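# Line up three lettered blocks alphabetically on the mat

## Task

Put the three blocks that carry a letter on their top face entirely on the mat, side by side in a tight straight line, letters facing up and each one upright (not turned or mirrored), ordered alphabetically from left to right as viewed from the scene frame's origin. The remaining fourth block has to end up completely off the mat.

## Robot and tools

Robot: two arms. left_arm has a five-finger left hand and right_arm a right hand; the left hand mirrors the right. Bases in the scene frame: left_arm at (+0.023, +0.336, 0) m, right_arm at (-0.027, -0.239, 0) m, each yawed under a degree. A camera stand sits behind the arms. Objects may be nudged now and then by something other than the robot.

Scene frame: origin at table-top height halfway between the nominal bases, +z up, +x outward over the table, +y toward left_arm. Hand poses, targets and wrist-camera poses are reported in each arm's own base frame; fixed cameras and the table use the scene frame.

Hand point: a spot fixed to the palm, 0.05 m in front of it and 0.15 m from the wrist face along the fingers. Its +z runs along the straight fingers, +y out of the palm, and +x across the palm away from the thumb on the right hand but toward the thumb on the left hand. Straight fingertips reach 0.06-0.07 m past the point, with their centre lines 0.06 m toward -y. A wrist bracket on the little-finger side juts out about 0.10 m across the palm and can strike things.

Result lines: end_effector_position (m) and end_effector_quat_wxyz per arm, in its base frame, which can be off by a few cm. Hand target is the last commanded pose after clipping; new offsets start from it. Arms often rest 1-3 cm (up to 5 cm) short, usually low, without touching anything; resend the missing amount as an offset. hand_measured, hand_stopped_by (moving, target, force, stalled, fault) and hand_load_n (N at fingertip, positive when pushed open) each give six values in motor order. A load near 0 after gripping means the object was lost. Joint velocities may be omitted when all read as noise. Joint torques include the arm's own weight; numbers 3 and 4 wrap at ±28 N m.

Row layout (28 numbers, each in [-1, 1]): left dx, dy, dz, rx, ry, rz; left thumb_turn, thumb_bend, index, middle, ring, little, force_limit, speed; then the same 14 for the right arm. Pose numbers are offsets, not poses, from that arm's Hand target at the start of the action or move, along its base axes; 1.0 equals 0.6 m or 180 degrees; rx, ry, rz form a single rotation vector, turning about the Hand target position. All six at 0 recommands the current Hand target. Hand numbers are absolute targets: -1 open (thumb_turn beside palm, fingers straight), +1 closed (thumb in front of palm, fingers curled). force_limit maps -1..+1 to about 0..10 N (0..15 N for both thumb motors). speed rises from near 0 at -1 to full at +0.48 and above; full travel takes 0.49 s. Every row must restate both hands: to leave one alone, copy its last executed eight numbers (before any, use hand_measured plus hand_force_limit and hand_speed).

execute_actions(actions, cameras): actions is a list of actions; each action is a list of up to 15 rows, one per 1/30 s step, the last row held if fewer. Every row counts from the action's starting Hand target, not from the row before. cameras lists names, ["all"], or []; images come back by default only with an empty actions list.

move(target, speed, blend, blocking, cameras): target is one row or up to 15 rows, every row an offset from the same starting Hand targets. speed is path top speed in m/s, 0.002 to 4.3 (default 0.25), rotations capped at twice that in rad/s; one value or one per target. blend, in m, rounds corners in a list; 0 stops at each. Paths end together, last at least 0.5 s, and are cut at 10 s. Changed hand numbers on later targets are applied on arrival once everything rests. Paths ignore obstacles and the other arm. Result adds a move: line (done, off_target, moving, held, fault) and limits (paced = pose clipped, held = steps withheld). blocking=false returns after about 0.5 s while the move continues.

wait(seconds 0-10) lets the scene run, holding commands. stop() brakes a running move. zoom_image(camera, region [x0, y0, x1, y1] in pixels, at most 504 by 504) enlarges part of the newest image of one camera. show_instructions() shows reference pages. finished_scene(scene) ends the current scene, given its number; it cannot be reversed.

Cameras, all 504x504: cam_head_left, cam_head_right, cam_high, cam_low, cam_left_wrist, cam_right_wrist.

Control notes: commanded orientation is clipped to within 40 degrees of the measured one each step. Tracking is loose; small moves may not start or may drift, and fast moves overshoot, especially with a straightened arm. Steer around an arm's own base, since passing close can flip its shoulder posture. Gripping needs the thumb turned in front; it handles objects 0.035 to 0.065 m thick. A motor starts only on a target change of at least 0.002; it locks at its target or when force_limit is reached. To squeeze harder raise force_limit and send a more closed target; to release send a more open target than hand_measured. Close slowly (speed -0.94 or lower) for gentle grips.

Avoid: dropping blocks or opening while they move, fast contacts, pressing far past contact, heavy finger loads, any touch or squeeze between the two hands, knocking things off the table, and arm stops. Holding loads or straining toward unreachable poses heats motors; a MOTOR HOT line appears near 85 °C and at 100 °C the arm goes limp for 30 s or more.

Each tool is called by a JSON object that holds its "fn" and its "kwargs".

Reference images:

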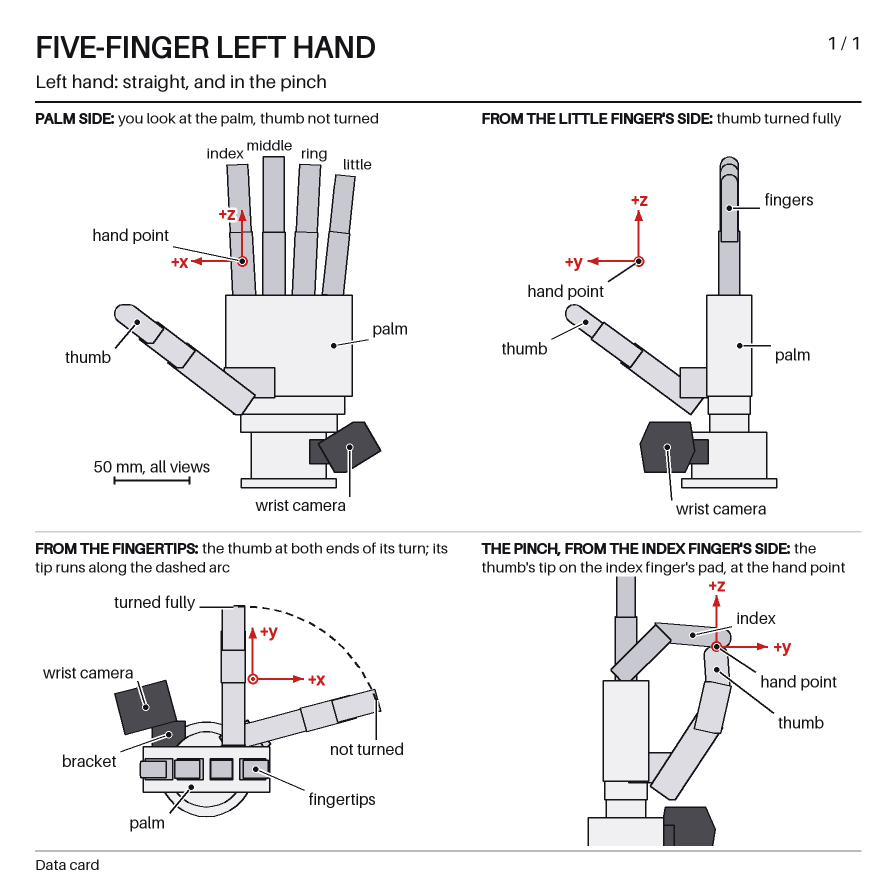

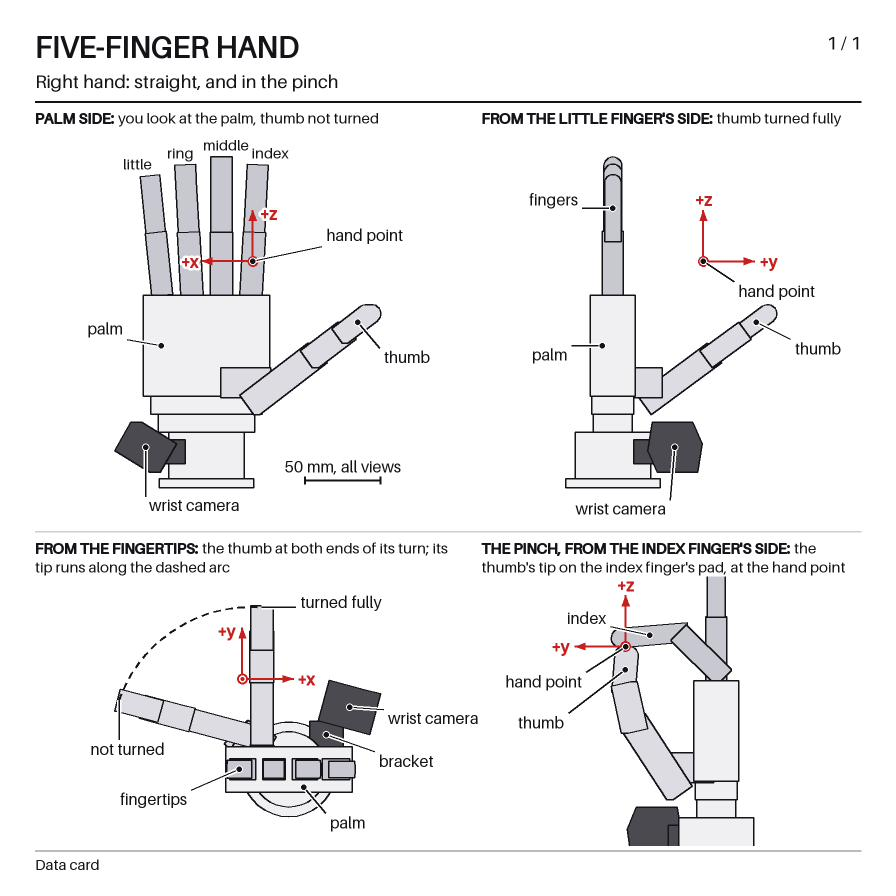

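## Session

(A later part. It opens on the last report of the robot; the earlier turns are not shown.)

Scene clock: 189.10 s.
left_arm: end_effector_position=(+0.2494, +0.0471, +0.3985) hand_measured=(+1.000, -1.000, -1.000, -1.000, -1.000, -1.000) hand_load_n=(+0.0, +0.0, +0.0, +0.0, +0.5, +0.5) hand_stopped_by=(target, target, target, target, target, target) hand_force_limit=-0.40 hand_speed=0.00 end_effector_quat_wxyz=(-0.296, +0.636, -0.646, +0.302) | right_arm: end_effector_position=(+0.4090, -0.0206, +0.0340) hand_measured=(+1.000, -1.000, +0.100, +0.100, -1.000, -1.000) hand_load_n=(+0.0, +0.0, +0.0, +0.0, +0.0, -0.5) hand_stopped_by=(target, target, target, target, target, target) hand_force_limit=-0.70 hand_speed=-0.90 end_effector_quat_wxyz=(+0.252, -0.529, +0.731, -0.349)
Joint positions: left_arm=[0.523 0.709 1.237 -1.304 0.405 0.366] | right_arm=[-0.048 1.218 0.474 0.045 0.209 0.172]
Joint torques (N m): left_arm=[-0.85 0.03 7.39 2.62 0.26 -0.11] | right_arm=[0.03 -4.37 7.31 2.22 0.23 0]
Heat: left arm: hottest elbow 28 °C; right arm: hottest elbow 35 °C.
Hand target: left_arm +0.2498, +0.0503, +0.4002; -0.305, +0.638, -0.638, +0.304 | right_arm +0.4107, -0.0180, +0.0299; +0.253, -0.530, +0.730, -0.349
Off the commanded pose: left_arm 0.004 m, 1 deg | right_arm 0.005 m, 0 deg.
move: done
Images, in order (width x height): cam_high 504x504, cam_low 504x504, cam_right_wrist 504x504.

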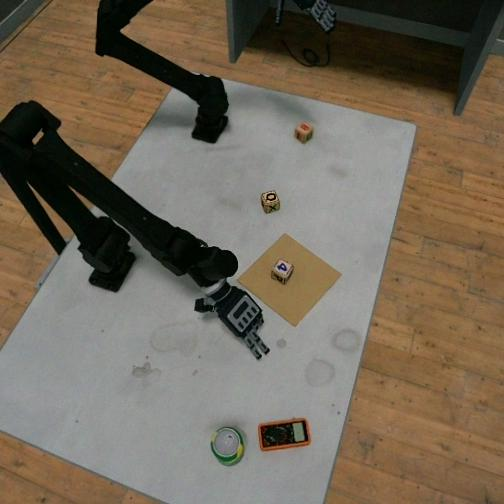

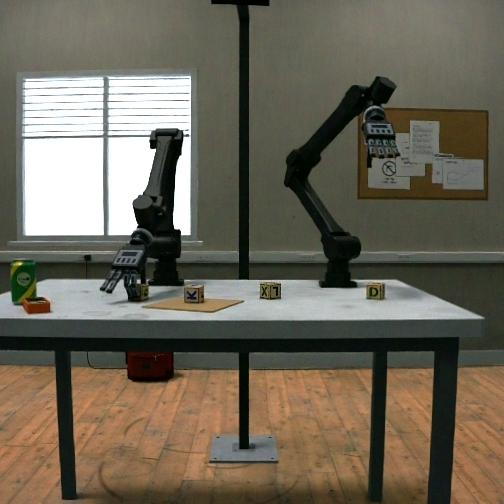

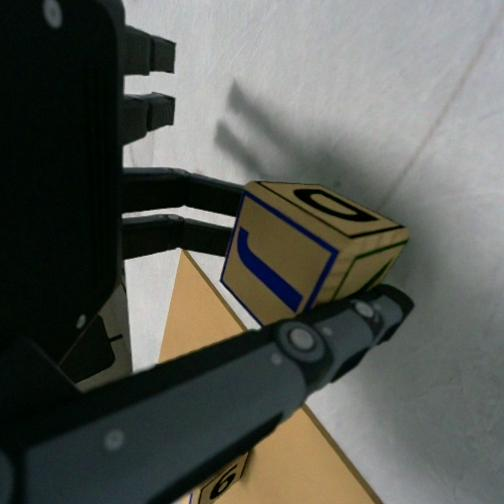

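{"fn": "move", "kwargs": {"target": [0,0,0,0,0,0, 1, -1, -1, -1, -1, -1, -0.4, 0, 0.0, 0.0, 0.0, 0,0,0, 1, -1, 0.6, 0.6, -1, -1, -0.6, -0.93], "cameras": ["cam_right_wrist","cam_high","cam_low"], "speed": 0.1}}

{"fn": "zoom_image", "kwargs": {"camera": "cam_low", "region": [80, 220, 200, 320]}}

Scene clock: 192.67 s.
left_arm: end_effector_position=(+0.2494, +0.0471, +0.3985) hand_measured=(+1.000, -1.000, -1.000, -1.000, -1.000, -1.000) hand_load_n=(+0.0, +0.0, +0.0, +0.0, +0.0, +0.0) hand_stopped_by=(target, target, target, target, target, target) hand_force_limit=-0.40 hand_speed=0.00 end_effector_quat_wxyz=(-0.296, +0.636, -0.646, +0.302) | right_arm: end_effector_position=(+0.4090, -0.0206, +0.0340) hand_measured=(+1.000, -1.000, +0.178, +0.130, -1.000, -1.000) hand_load_n=(-0.5, +0.5, +3.5, +4.0, +0.0, +0.0) hand_stopped_by=(target, target, force, force, target, target) hand_force_limit=-0.60 hand_speed=-0.93 end_effector_quat_wxyz=(+0.252, -0.529, +0.731, -0.349)
Joint positions: left_arm=[0.523 0.709 1.237 -1.304 0.405 0.366] | right_arm=[-0.048 1.218 0.474 0.045 0.209 0.172]
Joint torques (N m): left_arm=[-0.79 0.03 7.38 2.61 0.26 -0.11] | right_arm=[0.09 -4.48 7.31 2.24 0.22 0.02]
Heat: left arm: hottest elbow 28 °C; right arm: hottest elbow 35 °C.
Hand target: left_arm +0.2498, +0.0503, +0.4002; -0.305, +0.638, -0.638, +0.304 | right_arm +0.4107, -0.0180, +0.0299; +0.253, -0.530, +0.730, -0.349
Off the commanded pose: left_arm 0.004 m, 1 deg | right_arm 0.005 m, 0 deg.
move: done
Images, in order (width x height): cam_high 504x504, cam_low 504x504, cam_right_wrist 504x504.

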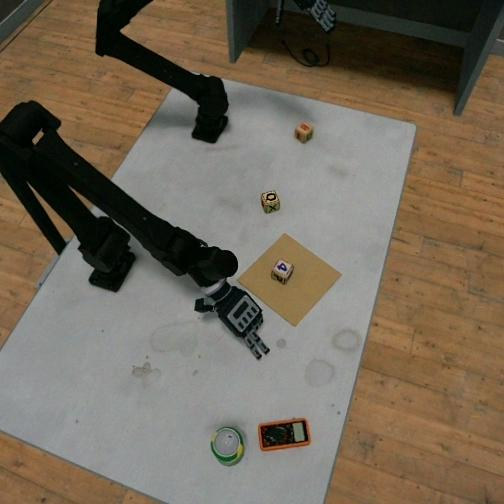

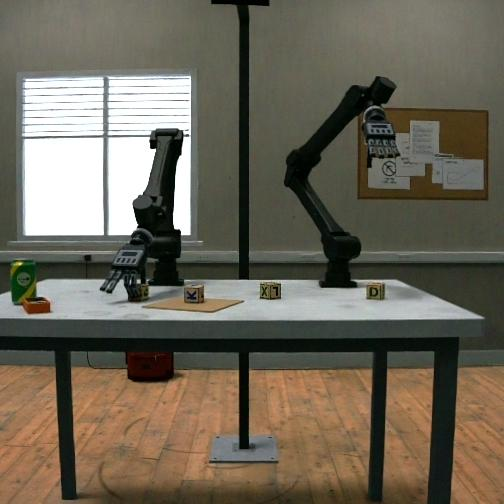

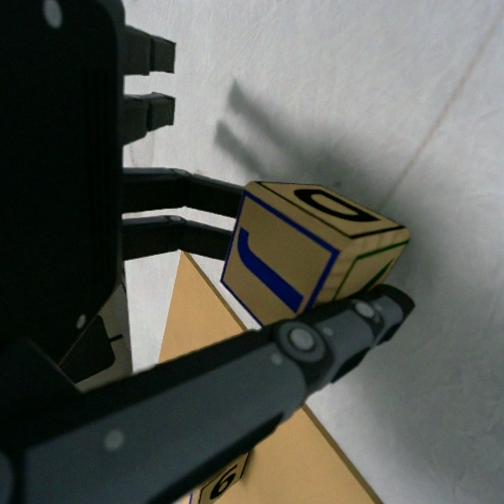

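Scaled by 4.200 from the camera's 504x504 image, which has a finer 720x720 frame.

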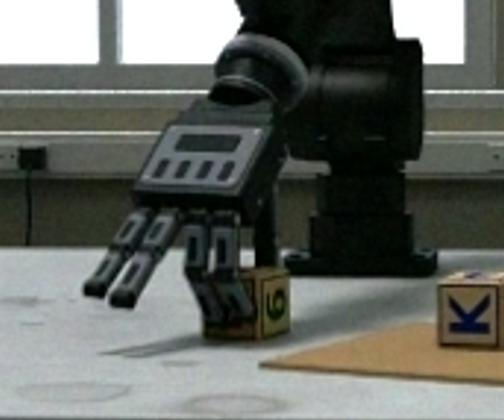

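{"fn": "move", "kwargs": {"target": [0,0,0,0,0,0, 1, -1, -1, -1, -1, -1, -0.4, 0, 0.0, 0.0, 0.12, 0,0,0, 1, -1, 0.6, 0.6, -1, -1, -0.6, -0.93], "cameras": ["cam_right_wrist","cam_high","cam_low"], "speed": 0.08}}

{"fn": "zoom_image", "kwargs": {"camera": "cam_low", "region": [80, 220, 200, 320]}}

Scene clock: 197.97 s.
left_arm: end_effector_position=(+0.2494, +0.0471, +0.3985) hand_measured=(+1.000, -1.000, -1.000, -1.000, -1.000, -1.000) hand_load_n=(+0.0, +0.0, +0.0, +0.0, +0.0, +0.0) hand_stopped_by=(target, target, target, target, target, target) hand_force_limit=-0.40 hand_speed=0.00 end_effector_quat_wxyz=(-0.296, +0.636, -0.646, +0.302) | right_arm: end_effector_position=(+0.3948, -0.0199, +0.0793) hand_measured=(+1.000, -1.000, +0.178, +0.132, -1.000, -1.000) hand_load_n=(+0.0, +0.0, +0.0, +0.0, +0.0, +0.0) hand_stopped_by=(target, target, force, force, target, target) hand_force_limit=-0.60 hand_speed=-0.93 end_effector_quat_wxyz=(+0.239, -0.536, +0.736, -0.338)
Joint positions: left_arm=[0.523 0.709 1.237 -1.304 0.405 0.366] | right_arm=[-0.048 1.072 0.542 -0.207 0.209 0.172]
Joint torques (N m): left_arm=[-0.79 0.03 7.39 2.62 0.26 -0.11] | right_arm=[0.15 -5.36 11.77 1.24 0.22 0.02]
Heat: left arm: hottest elbow 28 °C; right arm: hottest elbow 34 °C.
Hand target: left_arm +0.2498, +0.0503, +0.4002; -0.305, +0.638, -0.638, +0.304 | right_arm +0.4109, -0.0180, +0.1021; +0.253, -0.530, +0.730, -0.349
Off the commanded pose: left_arm 0.004 m, 1 deg | right_arm 0.028 m, 2 deg.
move: off_target (right_arm)
Images, in order (width x height): cam_high 504x504, cam_low 504x504, cam_right_wrist 504x504.

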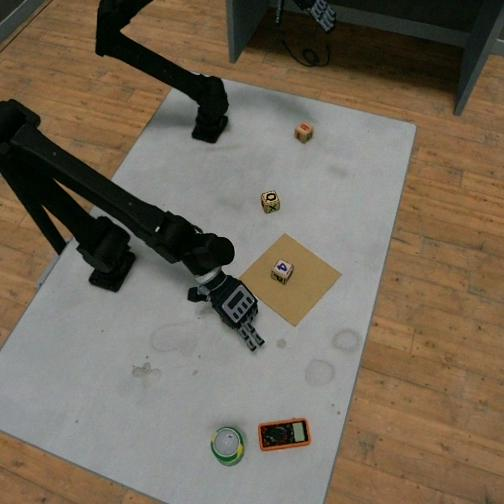

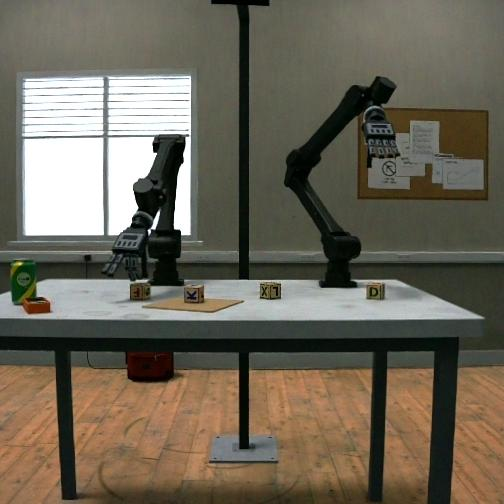

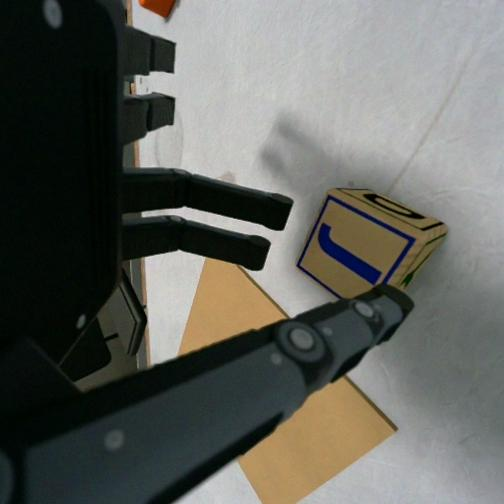

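Scaled by 4.200 from the camera's 504x504 image, which has a finer 720x720 frame.

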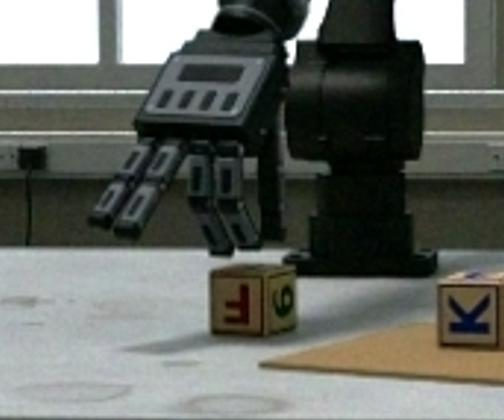

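{"fn": "zoom_image", "kwargs": {"camera": "cam_right_wrist", "region": [240, 150, 460, 330]}}

Scaled by 2.291 from the camera's 504x504 image, which has a finer 720x720 frame.

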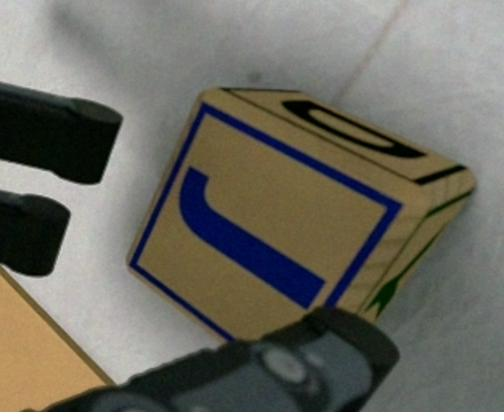

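{"fn": "move", "kwargs": {"target": [[0,0,0,0,0,0, 1, -1, -1, -1, -1, -1, -0.4, 0, -0.03, 0.0, 0.0, 0,0,0, 1, -1, -0.6, -0.6, -1, -1, -0.4, 0],[0,0,0,0,0,0, 1, -1, -1, -1, -1, -1, -0.4, 0, -0.042, 0.002, -0.123, 0,0,0, 1, -1, -0.6, -0.6, -1, -1, -0.4, 0]], "cameras": ["cam_right_wrist","cam_high","cam_low"], "speed": 0.1}}

{"fn": "zoom_image", "kwargs": {"camera": "cam_low", "region": [80, 220, 200, 320]}}

Scene clock: 227.07 s.
left_arm: end_effector_position=(+0.2494, +0.0471, +0.3985) hand_measured=(+1.000, -1.000, -1.000, -1.000, -1.000, -1.000) hand_load_n=(+0.0, +0.0, +0.0, +0.0, -0.5, +0.0) hand_stopped_by=(target, target, target, target, target, target) hand_force_limit=-0.40 hand_speed=0.00 end_effector_quat_wxyz=(-0.296, +0.636, -0.646, +0.302) | right_arm: end_effector_position=(+0.3834, -0.0194, +0.0312) hand_measured=(+1.000, -1.000, -0.600, -0.600, -1.000, -1.000) hand_load_n=(+0.0, +0.0, +0.0, +0.0, +0.0, +0.0) hand_stopped_by=(target, target, target, target, target, target) hand_force_limit=-0.40 hand_speed=0.00 end_effector_quat_wxyz=(+0.252, -0.529, +0.731, -0.349)
Joint positions: left_arm=[0.523 0.709 1.237 -1.304 0.405 0.366] | right_arm=[-0.048 1.141 0.41 0.032 0.209 0.172]
Joint torques (N m): left_arm=[-0.79 0.03 7.39 2.62 0.26 -0.11] | right_arm=[0.09 -3.37 7.47 2.37 0.23 0.02]
Heat: left arm: hottest elbow 28 °C; right arm: hottest elbow 36 °C.
Hand target: left_arm +0.2498, +0.0503, +0.4002; -0.305, +0.638, -0.638, +0.304 | right_arm +0.3857, -0.0168, +0.0283; +0.253, -0.530, +0.730, -0.349
Off the commanded pose: left_arm 0.004 m, 1 deg | right_arm 0.005 m, 0 deg.
move: done
Images, in order (width x height): cam_high 504x504, cam_low 504x504, cam_right_wrist 504x504.

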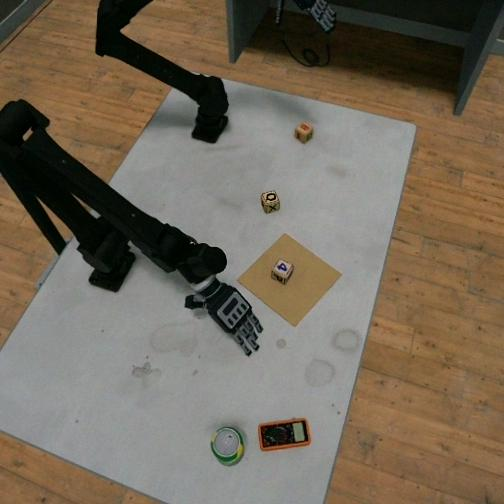

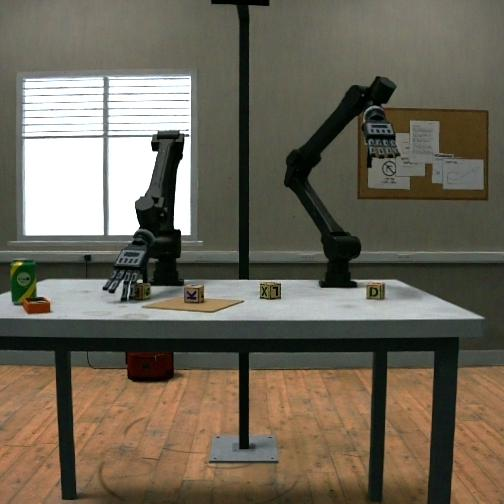

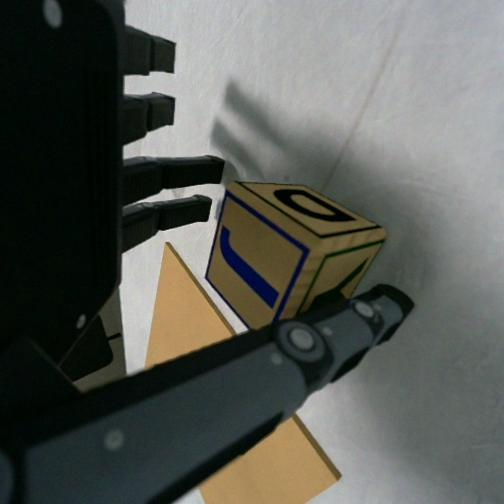

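Scaled by 4.200 from the camera's 504x504 image, which has a finer 720x720 frame.

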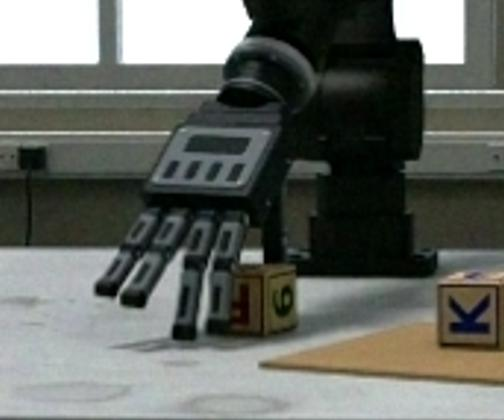

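{"fn": "move", "kwargs": {"target": [[0,0,0,0,0,0, 1, -1, -1, -1, -1, -1, -0.4, 0, 0.004, 0.013, 0, 0,0,0, 1, -1, -0.6, -0.6, -1, -1, -0.4, 0],[0,0,0,0,0,0, 1, -1, -1, -1, -1, -1, -0.4, 0, 0.004, 0.013, 0, 0,0,0, 1, -1, 0.7, 0.7, -1, -1, -0.2, -0.9]], "cameras": ["cam_right_wrist","cam_low"], "speed": 0.1}}

{"fn": "zoom_image", "kwargs": {"camera": "cam_low", "region": [80, 220, 200, 320]}}

Scene clock: 234.43 s.
left_arm: end_effector_position=(+0.2494, +0.0471, +0.3985) hand_measured=(+1.000, -1.000, -1.000, -1.000, -1.000, -1.000) hand_load_n=(+0.0, -0.5, +0.0, +0.0, +0.0, +0.0) hand_stopped_by=(target, target, target, target, target, target) hand_force_limit=-0.40 hand_speed=0.00 end_effector_quat_wxyz=(-0.296, +0.636, -0.646, +0.302) | right_arm: end_effector_position=(+0.3858, -0.0129, +0.0308) hand_measured=(+1.000, -1.000, +0.190, +0.134, -1.000, -1.000) hand_load_n=(-1.0, +1.0, +7.0, +4.5, +0.0, +0.0) hand_stopped_by=(target, target, force, force, target, target) hand_force_limit=-0.20 hand_speed=-0.90 end_effector_quat_wxyz=(+0.253, -0.528, +0.730, -0.352)
Joint positions: left_arm=[0.523 0.709 1.237 -1.304 0.405 0.366] | right_arm=[-0.02 1.148 0.41 0.042 0.234 0.187]
Joint torques (N m): left_arm=[-0.79 0.09 7.38 2.61 0.25 -0.11] | right_arm=[0.21 -3.31 7.92 1.8 0.17 0.05]
Heat: left arm: hottest elbow 28 °C; right arm: hottest elbow 36 °C.
Hand target: left_arm +0.2498, +0.0503, +0.4002; -0.305, +0.638, -0.638, +0.304 | right_arm +0.3881, -0.0091, +0.0283; +0.253, -0.530, +0.730, -0.349
Off the commanded pose: left_arm 0.004 m, 1 deg | right_arm 0.005 m, 0 deg.
move: done
Images, in order (width x height): cam_low 504x504, cam_right_wrist 504x504.

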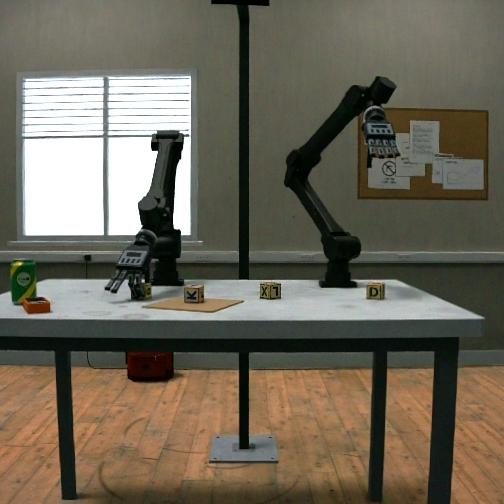

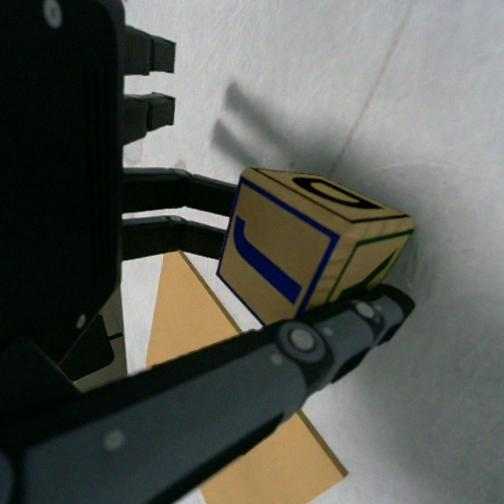

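Scaled by 4.200 from the camera's 504x504 image, which has a finer 720x720 frame.

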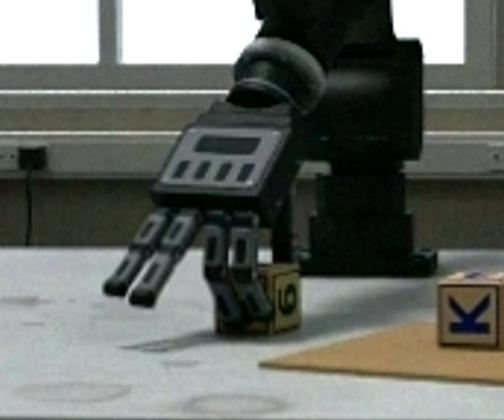

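{"fn": "move", "kwargs": {"target": [0,0,0,0,0,0, 1, -1, -1, -1, -1, -1, -0.4, 0, 0.025, 0.0, 0.12, 0,0,0, 1, -1, 0.7, 0.7, -1, -1, -0.2, -0.9], "cameras": ["cam_right_wrist","cam_low"], "speed": 0.08}}

{"fn": "zoom_image", "kwargs": {"camera": "cam_low", "region": [80, 220, 200, 320]}}

Scene clock: 239.60 s.
left_arm: end_effector_position=(+0.2494, +0.0471, +0.3985) hand_measured=(+1.000, -1.000, -1.000, -1.000, -1.000, -1.000) hand_load_n=(+0.0, +0.0, +0.0, +0.0, +0.0, +0.0) hand_stopped_by=(target, target, target, target, target, target) hand_force_limit=-0.40 hand_speed=0.00 end_effector_quat_wxyz=(-0.296, +0.636, -0.646, +0.302) | right_arm: end_effector_position=(+0.3867, -0.0129, +0.0771) hand_measured=(+1.000, -1.000, +0.190, +0.134, -1.000, -1.000) hand_load_n=(+0.0, +0.0, +0.0, +0.0, +0.0, +0.0) hand_stopped_by=(target, target, force, force, target, target) hand_force_limit=-0.20 hand_speed=-0.90 end_effector_quat_wxyz=(+0.236, -0.536, +0.736, -0.340)
Joint positions: left_arm=[0.523 0.709 1.237 -1.304 0.405 0.366] | right_arm=[-0.02 1.049 0.522 -0.216 0.234 0.188]
Joint torques (N m): left_arm=[-0.79 0.03 7.39 2.61 0.26 -0.11] | right_arm=[0.21 -5.07 11.79 1.21 0.18 0.05]
Heat: left arm: hottest elbow 28 °C; right arm: hottest elbow 36 °C.
Hand target: left_arm +0.2498, +0.0503, +0.4002; -0.305, +0.638, -0.638, +0.304 | right_arm +0.4030, -0.0091, +0.1001; +0.253, -0.530, +0.730, -0.349
Off the commanded pose: left_arm 0.004 m, 1 deg | right_arm 0.029 m, 2 deg.
move: off_target (right_arm)
Images, in order (width x height): cam_low 504x504, cam_right_wrist 504x504.

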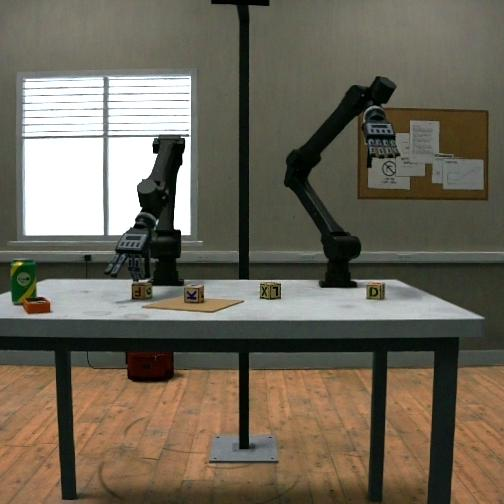

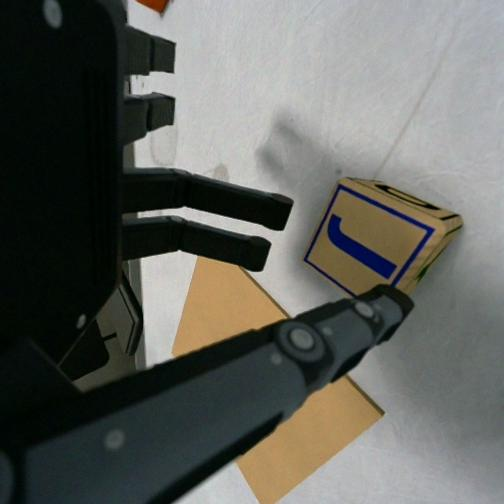

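Scaled by 4.200 from the camera's 504x504 image, which has a finer 720x720 frame.

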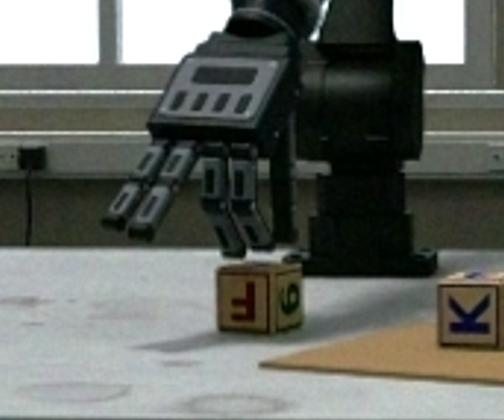

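{"fn": "move", "kwargs": {"target": [[0,0,0,0,0,0, 1, -1, -1, -1, -1, -1, -0.4, 0, -0.04, 0.0, 0.0, 0,0,0, 1, -1, -0.6, -0.6, -1, -1, -0.4, 0],[0,0,0,0,0,0, 1, -1, -1, -1, -1, -1, -0.4, 0, -0.05, -0.0025, -0.124, 0,0,0, 1, -1, -0.6, -0.6, -1, -1, -0.4, 0]], "cameras": ["cam_right_wrist"], "speed": 0.1}}

{"fn": "move", "kwargs": {"target": [[0,0,0,0,0,0, 1, -1, -1, -1, -1, -1, -0.4, 0, 0, 0, 0, 0,0,0, 1, -1, 0.7, 0.7, -1, -1, 0.2, -0.9]], "cameras": ["cam_right_wrist","cam_low"], "speed": 0.1}}

{"fn": "zoom_image", "kwargs": {"camera": "cam_low", "region": [80, 220, 200, 320]}}

Scene clock: 268.47 s.
left_arm: end_effector_position=(+0.2494, +0.0471, +0.3985) hand_measured=(+1.000, -1.000, -1.000, -1.000, -1.000, -1.000) hand_load_n=(+0.0, +0.0, +0.0, +0.0, +0.0, +0.0) hand_stopped_by=(target, target, target, target, target, target) hand_force_limit=-0.40 hand_speed=0.00 end_effector_quat_wxyz=(-0.296, +0.636, -0.646, +0.302) | right_arm: end_effector_position=(+0.3708, -0.0126, +0.0284) hand_measured=(+1.000, -1.000, -0.600, -0.600, -1.000, -1.000) hand_load_n=(+0.0, +0.0, +0.0, +0.0, +0.0, +0.0) hand_stopped_by=(target, target, target, target, target, target) hand_force_limit=-0.40 hand_speed=0.00 end_effector_quat_wxyz=(+0.250, -0.529, +0.731, -0.350)
Joint positions: left_arm=[0.523 0.709 1.237 -1.304 0.405 0.366] | right_arm=[-0.02 1.104 0.378 0.023 0.234 0.188]
Joint torques (N m): left_arm=[-0.79 0.03 7.39 2.61 0.26 -0.11] | right_arm=[-0.15 -2.9 7.56 2.26 -0.02 -0.01]
Heat: left arm: hottest elbow 28 °C; right arm: hottest elbow 37 °C.
Hand target: left_arm +0.2498, +0.0503, +0.4002; -0.305, +0.638, -0.638, +0.304 | right_arm +0.3729, -0.0106, +0.0257; +0.253, -0.530, +0.730, -0.349
Off the commanded pose: left_arm 0.004 m, 1 deg | right_arm 0.004 m, 0 deg.
move: done
Images, in order (width x height): cam_right_wrist 504x504.

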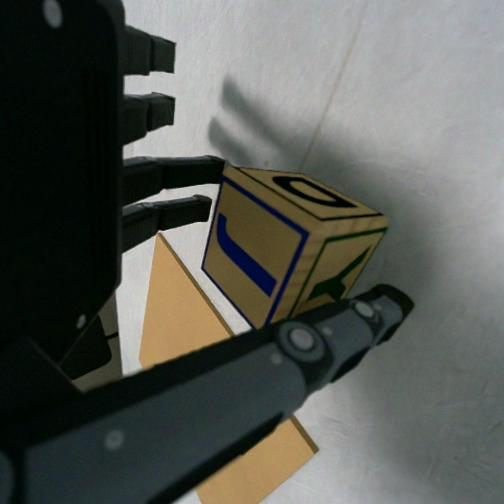

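Scene clock: 271.57 s.
left_arm: end_effector_position=(+0.2494, +0.0471, +0.3985) hand_measured=(+1.000, -1.000, -1.000, -1.000, -1.000, -1.000) hand_load_n=(+0.5, +0.0, +0.0, +0.0, +0.0, +0.0) hand_stopped_by=(target, target, target, target, target, target) hand_force_limit=-0.40 hand_speed=0.00 end_effector_quat_wxyz=(-0.296, +0.636, -0.646, +0.302) | right_arm: end_effector_position=(+0.3735, -0.0126, +0.0306) hand_measured=(+1.000, -1.000, +0.190, +0.134, -1.000, -1.000) hand_load_n=(-1.0, +1.0, +6.5, +3.0, +0.0, -0.5) hand_stopped_by=(target, target, force, force, target, target) hand_force_limit=0.20 hand_speed=-0.90 end_effector_quat_wxyz=(+0.255, -0.527, +0.729, -0.354)
Joint positions: left_arm=[0.523 0.709 1.237 -1.304 0.405 0.366] | right_arm=[-0.02 1.104 0.378 0.036 0.234 0.188]
Joint torques (N m): left_arm=[-0.85 0.03 7.39 2.61 0.26 -0.11] | right_arm=[-0.03 -2.84 7.54 1.77 -0.03 0.01]
Heat: left arm: hottest elbow 28 °C; right arm: hottest elbow 37 °C.
Hand target: left_arm +0.2498, +0.0503, +0.4002; -0.305, +0.638, -0.638, +0.304 | right_arm +0.3730, -0.0106, +0.0258; +0.253, -0.530, +0.730, -0.349
Off the commanded pose: left_arm 0.004 m, 1 deg | right_arm 0.005 m, 1 deg.
move: done
Images, in order (width x height): cam_low 504x504, cam_right_wrist 504x504.

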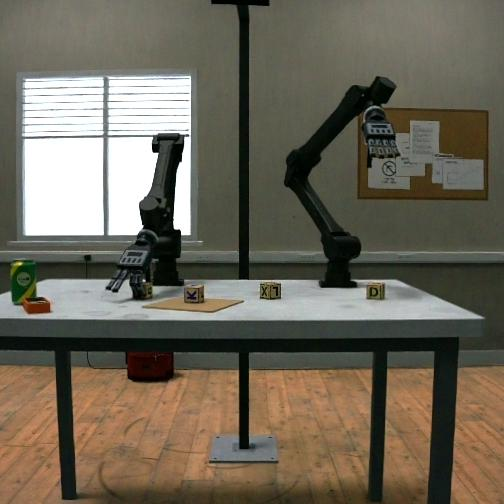

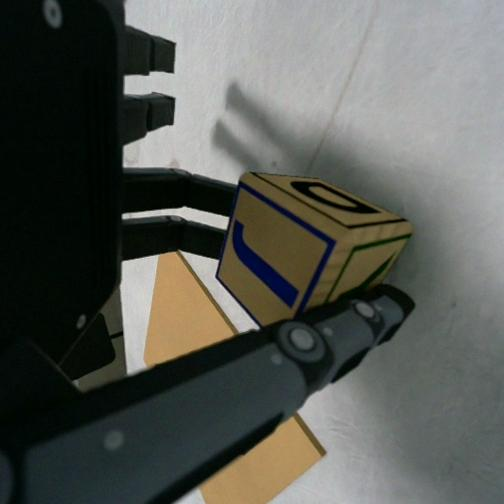

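Scaled by 4.200 from the camera's 504x504 image, which has a finer 720x720 frame.

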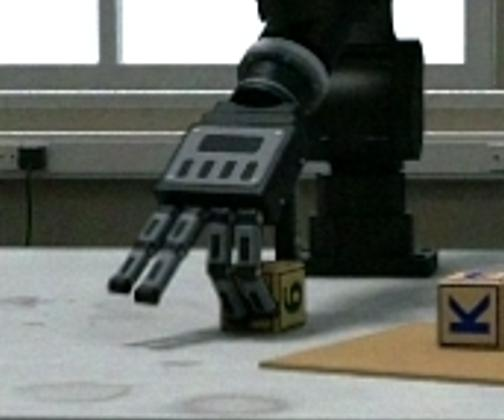

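{"fn": "zoom_image", "kwargs": {"camera": "cam_right_wrist", "region": [180, 140, 440, 360]}}

Scaled by 1.938 from the camera's 504x504 image, which has a finer 720x720 frame.

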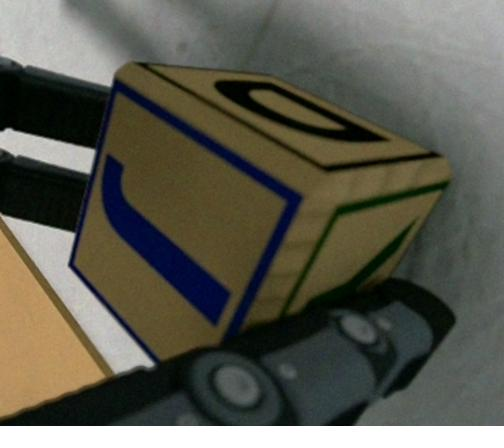

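{"fn": "move", "kwargs": {"target": [0,0,0,0,0,0, 1, -1, -1, -1, -1, -1, -0.4, 0, 0, 0, 0.02, 0,0,0, 1, -1, 0.7, 0.7, -1, -1, 0.2, -0.9], "cameras": ["cam_right_wrist"], "speed": 0.05}}

{"fn": "move", "kwargs": {"target": [0,0,0,0,0,0, 1, -1, -1, -1, -1, -1, -0.4, 0, 0, 0, 0.02, 0,0,0, 1, -1, 0.7, 0.7, -1, -1, 0.2, -0.9], "cameras": ["cam_right_wrist"], "speed": 0.05}}

Scene clock: 308.23 s.
left_arm: end_effector_position=(+0.2494, +0.0471, +0.3985) hand_measured=(+1.000, -1.000, -1.000, -1.000, -1.000, -1.000) hand_load_n=(+0.0, +0.0, +0.0, +0.0, +0.0, +0.0) hand_stopped_by=(target, target, target, target, target, target) hand_force_limit=-0.40 hand_speed=0.00 end_effector_quat_wxyz=(-0.296, +0.636, -0.646, +0.302) | right_arm: end_effector_position=(+0.3678, -0.0125, +0.0302) hand_measured=(+1.000, -1.000, +0.190, +0.134, -1.000, -1.000) hand_load_n=(-1.0, +0.5, +6.5, +3.5, +0.0, +0.0) hand_stopped_by=(target, target, force, force, target, target) hand_force_limit=0.20 hand_speed=-0.90 end_effector_quat_wxyz=(+0.248, -0.530, +0.732, -0.349)
Joint positions: left_arm=[0.523 0.709 1.237 -1.304 0.405 0.366] | right_arm=[-0.02 1.089 0.378 0.002 0.234 0.188]
Joint torques (N m): left_arm=[-0.85 0.09 7.39 2.62 0.25 -0.11] | right_arm=[-0.09 -4.6 8.95 1.01 -0.03 0]
Heat: left arm: hottest elbow 28 °C; right arm: hottest elbow 34 °C.
Hand target: left_arm +0.2498, +0.0503, +0.4002; -0.305, +0.638, -0.638, +0.304 | right_arm +0.3729, -0.0106, +0.0377; +0.253, -0.530, +0.730, -0.349
Off the commanded pose: left_arm 0.004 m, 1 deg | right_arm 0.009 m, 1 deg.
move: done
Images, in order (width x height): cam_right_wrist 504x504.

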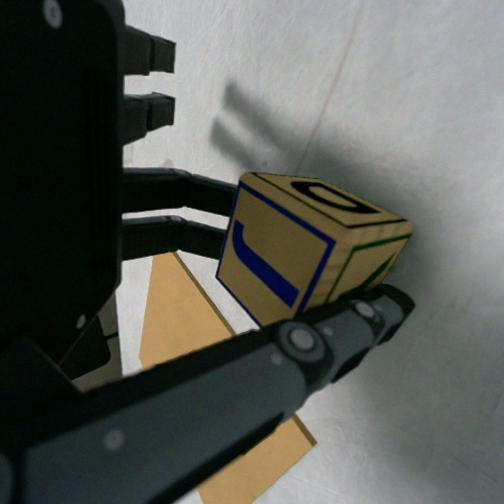

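Scene clock: 309.20 s.
left_arm: end_effector_position=(+0.2494, +0.0471, +0.3985) hand_measured=(+1.000, -1.000, -1.000, -1.000, -1.000, -1.000) hand_load_n=(+0.0, +0.0, +0.0, +0.0, +0.0, +0.0) hand_stopped_by=(target, target, target, target, target, target) hand_force_limit=-0.40 hand_speed=0.00 end_effector_quat_wxyz=(-0.296, +0.636, -0.646, +0.302) | right_arm: end_effector_position=(+0.3581, -0.0123, +0.0314) hand_measured=(+1.000, -1.000, +0.190, +0.134, -1.000, -1.000) hand_load_n=(-0.5, +0.0, +2.0, +0.0, +0.0, +0.0) hand_stopped_by=(target, target, force, force, target, target) hand_force_limit=0.20 hand_speed=-0.90 end_effector_quat_wxyz=(+0.239, -0.535, +0.735, -0.341)
Joint positions: left_arm=[0.523 0.709 1.237 -1.304 0.405 0.366] | right_arm=[-0.02 1.056 0.378 -0.057 0.234 0.188]
Joint torques (N m): left_arm=[-0.85 0.09 7.39 2.62 0.26 -0.11] | right_arm=[-0.09 -4.31 10.52 1.07 -0.03 0]
Heat: left arm: hottest elbow 28 °C; right arm: hottest elbow 34 °C.
Hand target: left_arm +0.2498, +0.0503, +0.4002; -0.305, +0.638, -0.638, +0.304 | right_arm +0.3730, -0.0106, +0.0498; +0.253, -0.530, +0.730, -0.349
Off the commanded pose: left_arm 0.004 m, 1 deg | right_arm 0.024 m, 2 deg.
move: off_target (right_arm)
Images, in order (width x height): cam_right_wrist 504x504.

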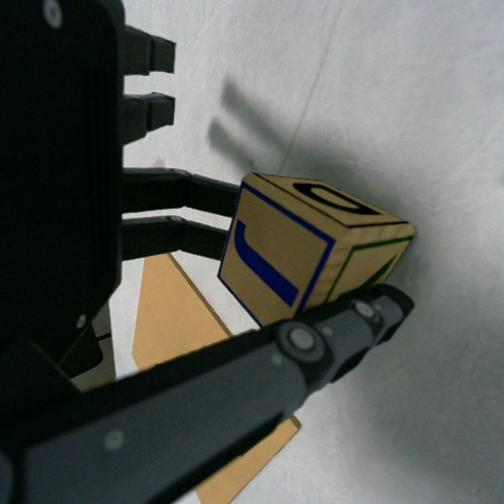

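{"fn": "move", "kwargs": {"target": [0,0,0,0,0,0, 1, -1, -1, -1, -1, -1, -0.4, 0, 0.01, 0, 0.01, 0,0,0, 1, -1, 0.8, 0.8, -1, -1, 0.3, -0.85], "cameras": ["cam_right_wrist"], "speed": 0.05}}

{"fn": "move", "kwargs": {"target": [0,0,0,0,0,0, 1, -1, -1, -1, -1, -1, -0.4, 0, 0.015, 0, 0.035, 0,0,0, 1, -1, 0.8, 0.8, -1, -1, 0.3, -0.85], "cameras": ["cam_right_wrist"], "speed": 0.1}}

Scene clock: 335.87 s.
left_arm: end_effector_position=(+0.2494, +0.0471, +0.3985) hand_measured=(+1.000, -1.000, -1.000, -1.000, -1.000, -1.000) hand_load_n=(+0.5, +0.0, +0.0, +0.0, +0.0, +0.0) hand_stopped_by=(target, target, target, target, target, target) hand_force_limit=-0.40 hand_speed=0.00 end_effector_quat_wxyz=(-0.296, +0.636, -0.646, +0.302) | right_arm: end_effector_position=(+0.3591, -0.0124, +0.0338) hand_measured=(+1.000, -1.000, +0.200, +0.158, -1.000, -1.000) hand_load_n=(+1.0, +1.5, +4.5, +11.5, +0.0, +0.0) hand_stopped_by=(target, target, force, force, target, target) hand_force_limit=0.30 hand_speed=-0.85 end_effector_quat_wxyz=(+0.236, -0.536, +0.736, -0.339)
Joint positions: left_arm=[0.523 0.709 1.237 -1.304 0.405 0.366] | right_arm=[-0.02 1.055 0.389 -0.077 0.234 0.188]
Joint torques (N m): left_arm=[-0.79 0.09 7.39 2.62 0.26 -0.11] | right_arm=[-0.09 -4.01 11.33 1.28 -0.02 0.01]
Heat: left arm: hottest elbow 28 °C; right arm: hottest elbow 34 °C.
Hand target: left_arm +0.2498, +0.0503, +0.4002; -0.305, +0.638, -0.638, +0.304 | right_arm +0.3790, -0.0106, +0.0558; +0.253, -0.530, +0.730, -0.349
Off the commanded pose: left_arm 0.004 m, 1 deg | right_arm 0.030 m, 2 deg.
move: off_target (right_arm)
Images, in order (width x height): cam_right_wrist 504x504.

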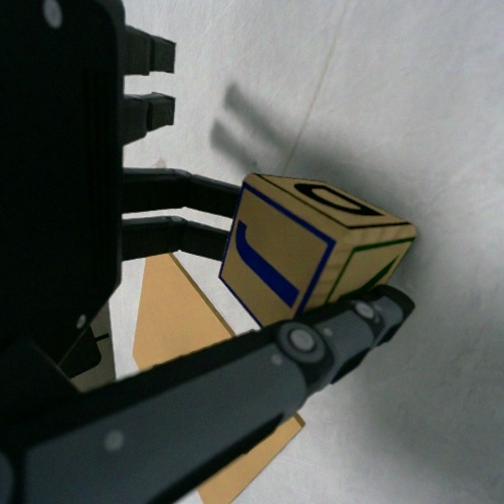

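Scene clock: 336.90 s.
left_arm: end_effector_position=(+0.2494, +0.0471, +0.3985) hand_measured=(+1.000, -1.000, -1.000, -1.000, -1.000, -1.000) hand_load_n=(+0.0, +0.0, +0.0, +0.0, +0.0, +0.0) hand_stopped_by=(target, target, target, target, target, target) hand_force_limit=-0.40 hand_speed=0.00 end_effector_quat_wxyz=(-0.296, +0.636, -0.646, +0.302) | right_arm: end_effector_position=(+0.3691, -0.0126, +0.0525) hand_measured=(+1.000, -1.000, +0.200, +0.158, -1.000, -1.000) hand_load_n=(+1.0, +1.5, +4.0, +11.5, +0.0, +0.0) hand_stopped_by=(target, target, force, force, target, target) hand_force_limit=0.30 hand_speed=-0.85 end_effector_quat_wxyz=(+0.235, -0.537, +0.736, -0.338)
Joint positions: left_arm=[0.523 0.709 1.237 -1.304 0.405 0.366] | right_arm=[-0.02 1.043 0.445 -0.15 0.234 0.188]
Joint torques (N m): left_arm=[-0.79 0.03 7.39 2.62 0.26 -0.11] | right_arm=[0.03 -4.54 11.64 1.18 -0.01 0.01]
Heat: left arm: hottest elbow 28 °C; right arm: hottest elbow 34 °C.
Hand target: left_arm +0.2498, +0.0503, +0.4002; -0.305, +0.638, -0.638, +0.304 | right_arm +0.3879, -0.0106, +0.0768; +0.253, -0.530, +0.730, -0.349
Off the commanded pose: left_arm 0.004 m, 1 deg | right_arm 0.031 m, 3 deg.
move: off_target (right_arm)
Images, in order (width x height): cam_right_wrist 504x504.

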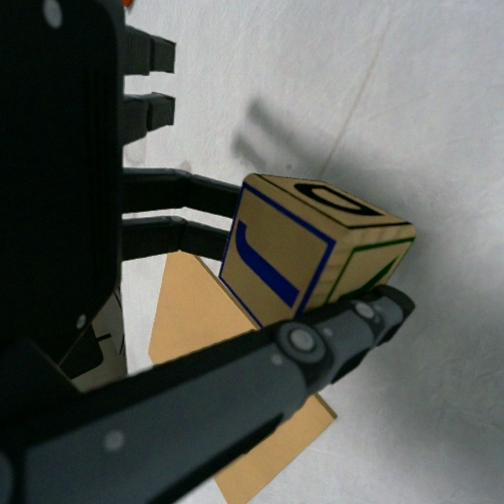

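{"fn": "move", "kwargs": {"target": [[0,0,0,0,0,0, 1, -1, -1, -1, -1, -1, -0.4, 0, 0, 0, 0.12, 0,0,0, 1, -1, 0.8, 0.8, -1, -1, 0.3, -0.85],[0,0,0,0,0,0, 1, -1, -1, -1, -1, -1, -0.4, 0, -0.03, 0.0, 0.12, 0,0,0.5, 1, -1, 0.8, 0.8, -1, -1, 0.3, -0.85]], "cameras": ["all"], "speed": 0.25}}

Scene clock: 349.97 s.
left_arm: end_effector_position=(+0.2494, +0.0471, +0.3985) hand_measured=(+1.000, -1.000, -1.000, -1.000, -1.000, -1.000) hand_load_n=(+0.0, +0.0, +0.0, +0.0, +0.0, +0.0) hand_stopped_by=(target, target, target, target, target, target) hand_force_limit=-0.40 hand_speed=0.00 end_effector_quat_wxyz=(-0.296, +0.636, -0.646, +0.302) | right_arm: end_effector_position=(+0.3551, -0.0061, +0.1395) hand_measured=(+1.000, -1.000, +0.200, +0.158, -1.000, -1.000) hand_load_n=(+0.5, +1.5, +4.5, +11.5, +0.0, -0.5) hand_stopped_by=(target, target, force, force, target, target) hand_force_limit=0.30 hand_speed=-0.85 end_effector_quat_wxyz=(-0.425, +0.891, -0.149, +0.059)
Joint positions: left_arm=[0.523 0.709 1.237 -1.304 0.405 0.366] | right_arm=[-0.337 1.385 1.029 -1.256 -0.887 -1.596]
Joint torques (N m): left_arm=[-0.79 0.03 7.39 2.61 0.26 -0.11] | right_arm=[-0.32 -7.41 11.26 0.02 -0.95 -0.06]
Heat: left arm: hottest elbow 28 °C; right arm: hottest elbow 36 °C.
Hand target: left_arm +0.2498, +0.0503, +0.4002; -0.305, +0.638, -0.638, +0.304 | right_arm +0.3700, -0.0105, +0.1488; -0.426, +0.891, -0.141, +0.068
Off the commanded pose: left_arm 0.004 m, 1 deg | right_arm 0.018 m, 1 deg.
move: off_target (right_arm)

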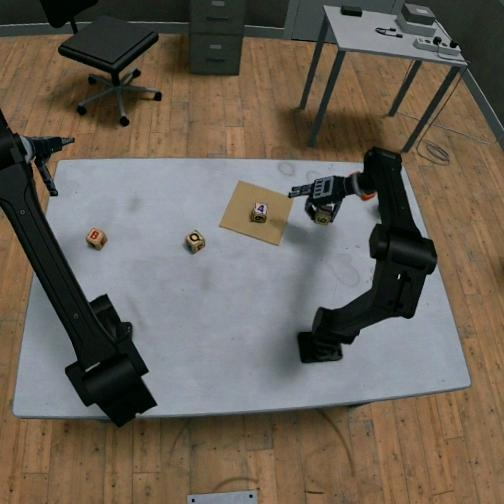

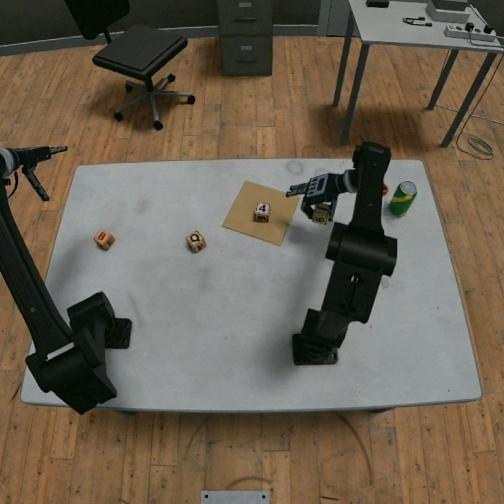

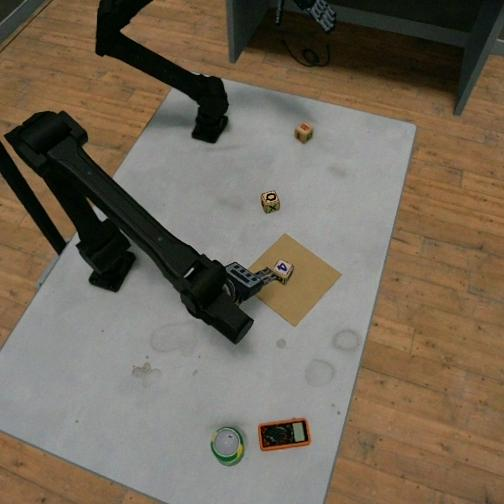

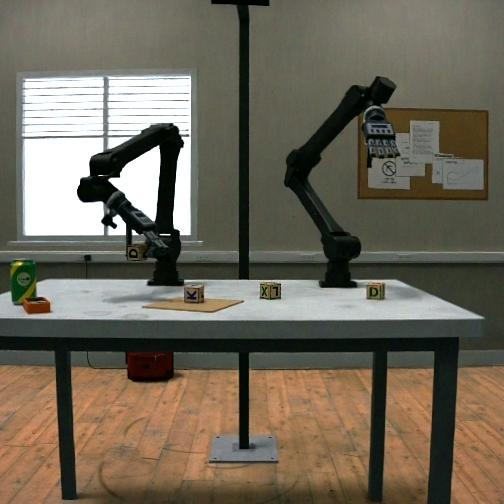

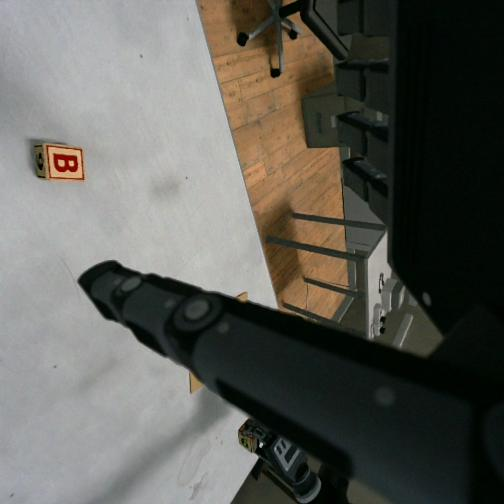

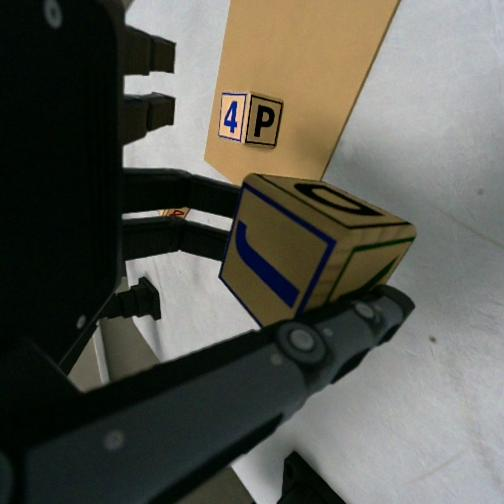

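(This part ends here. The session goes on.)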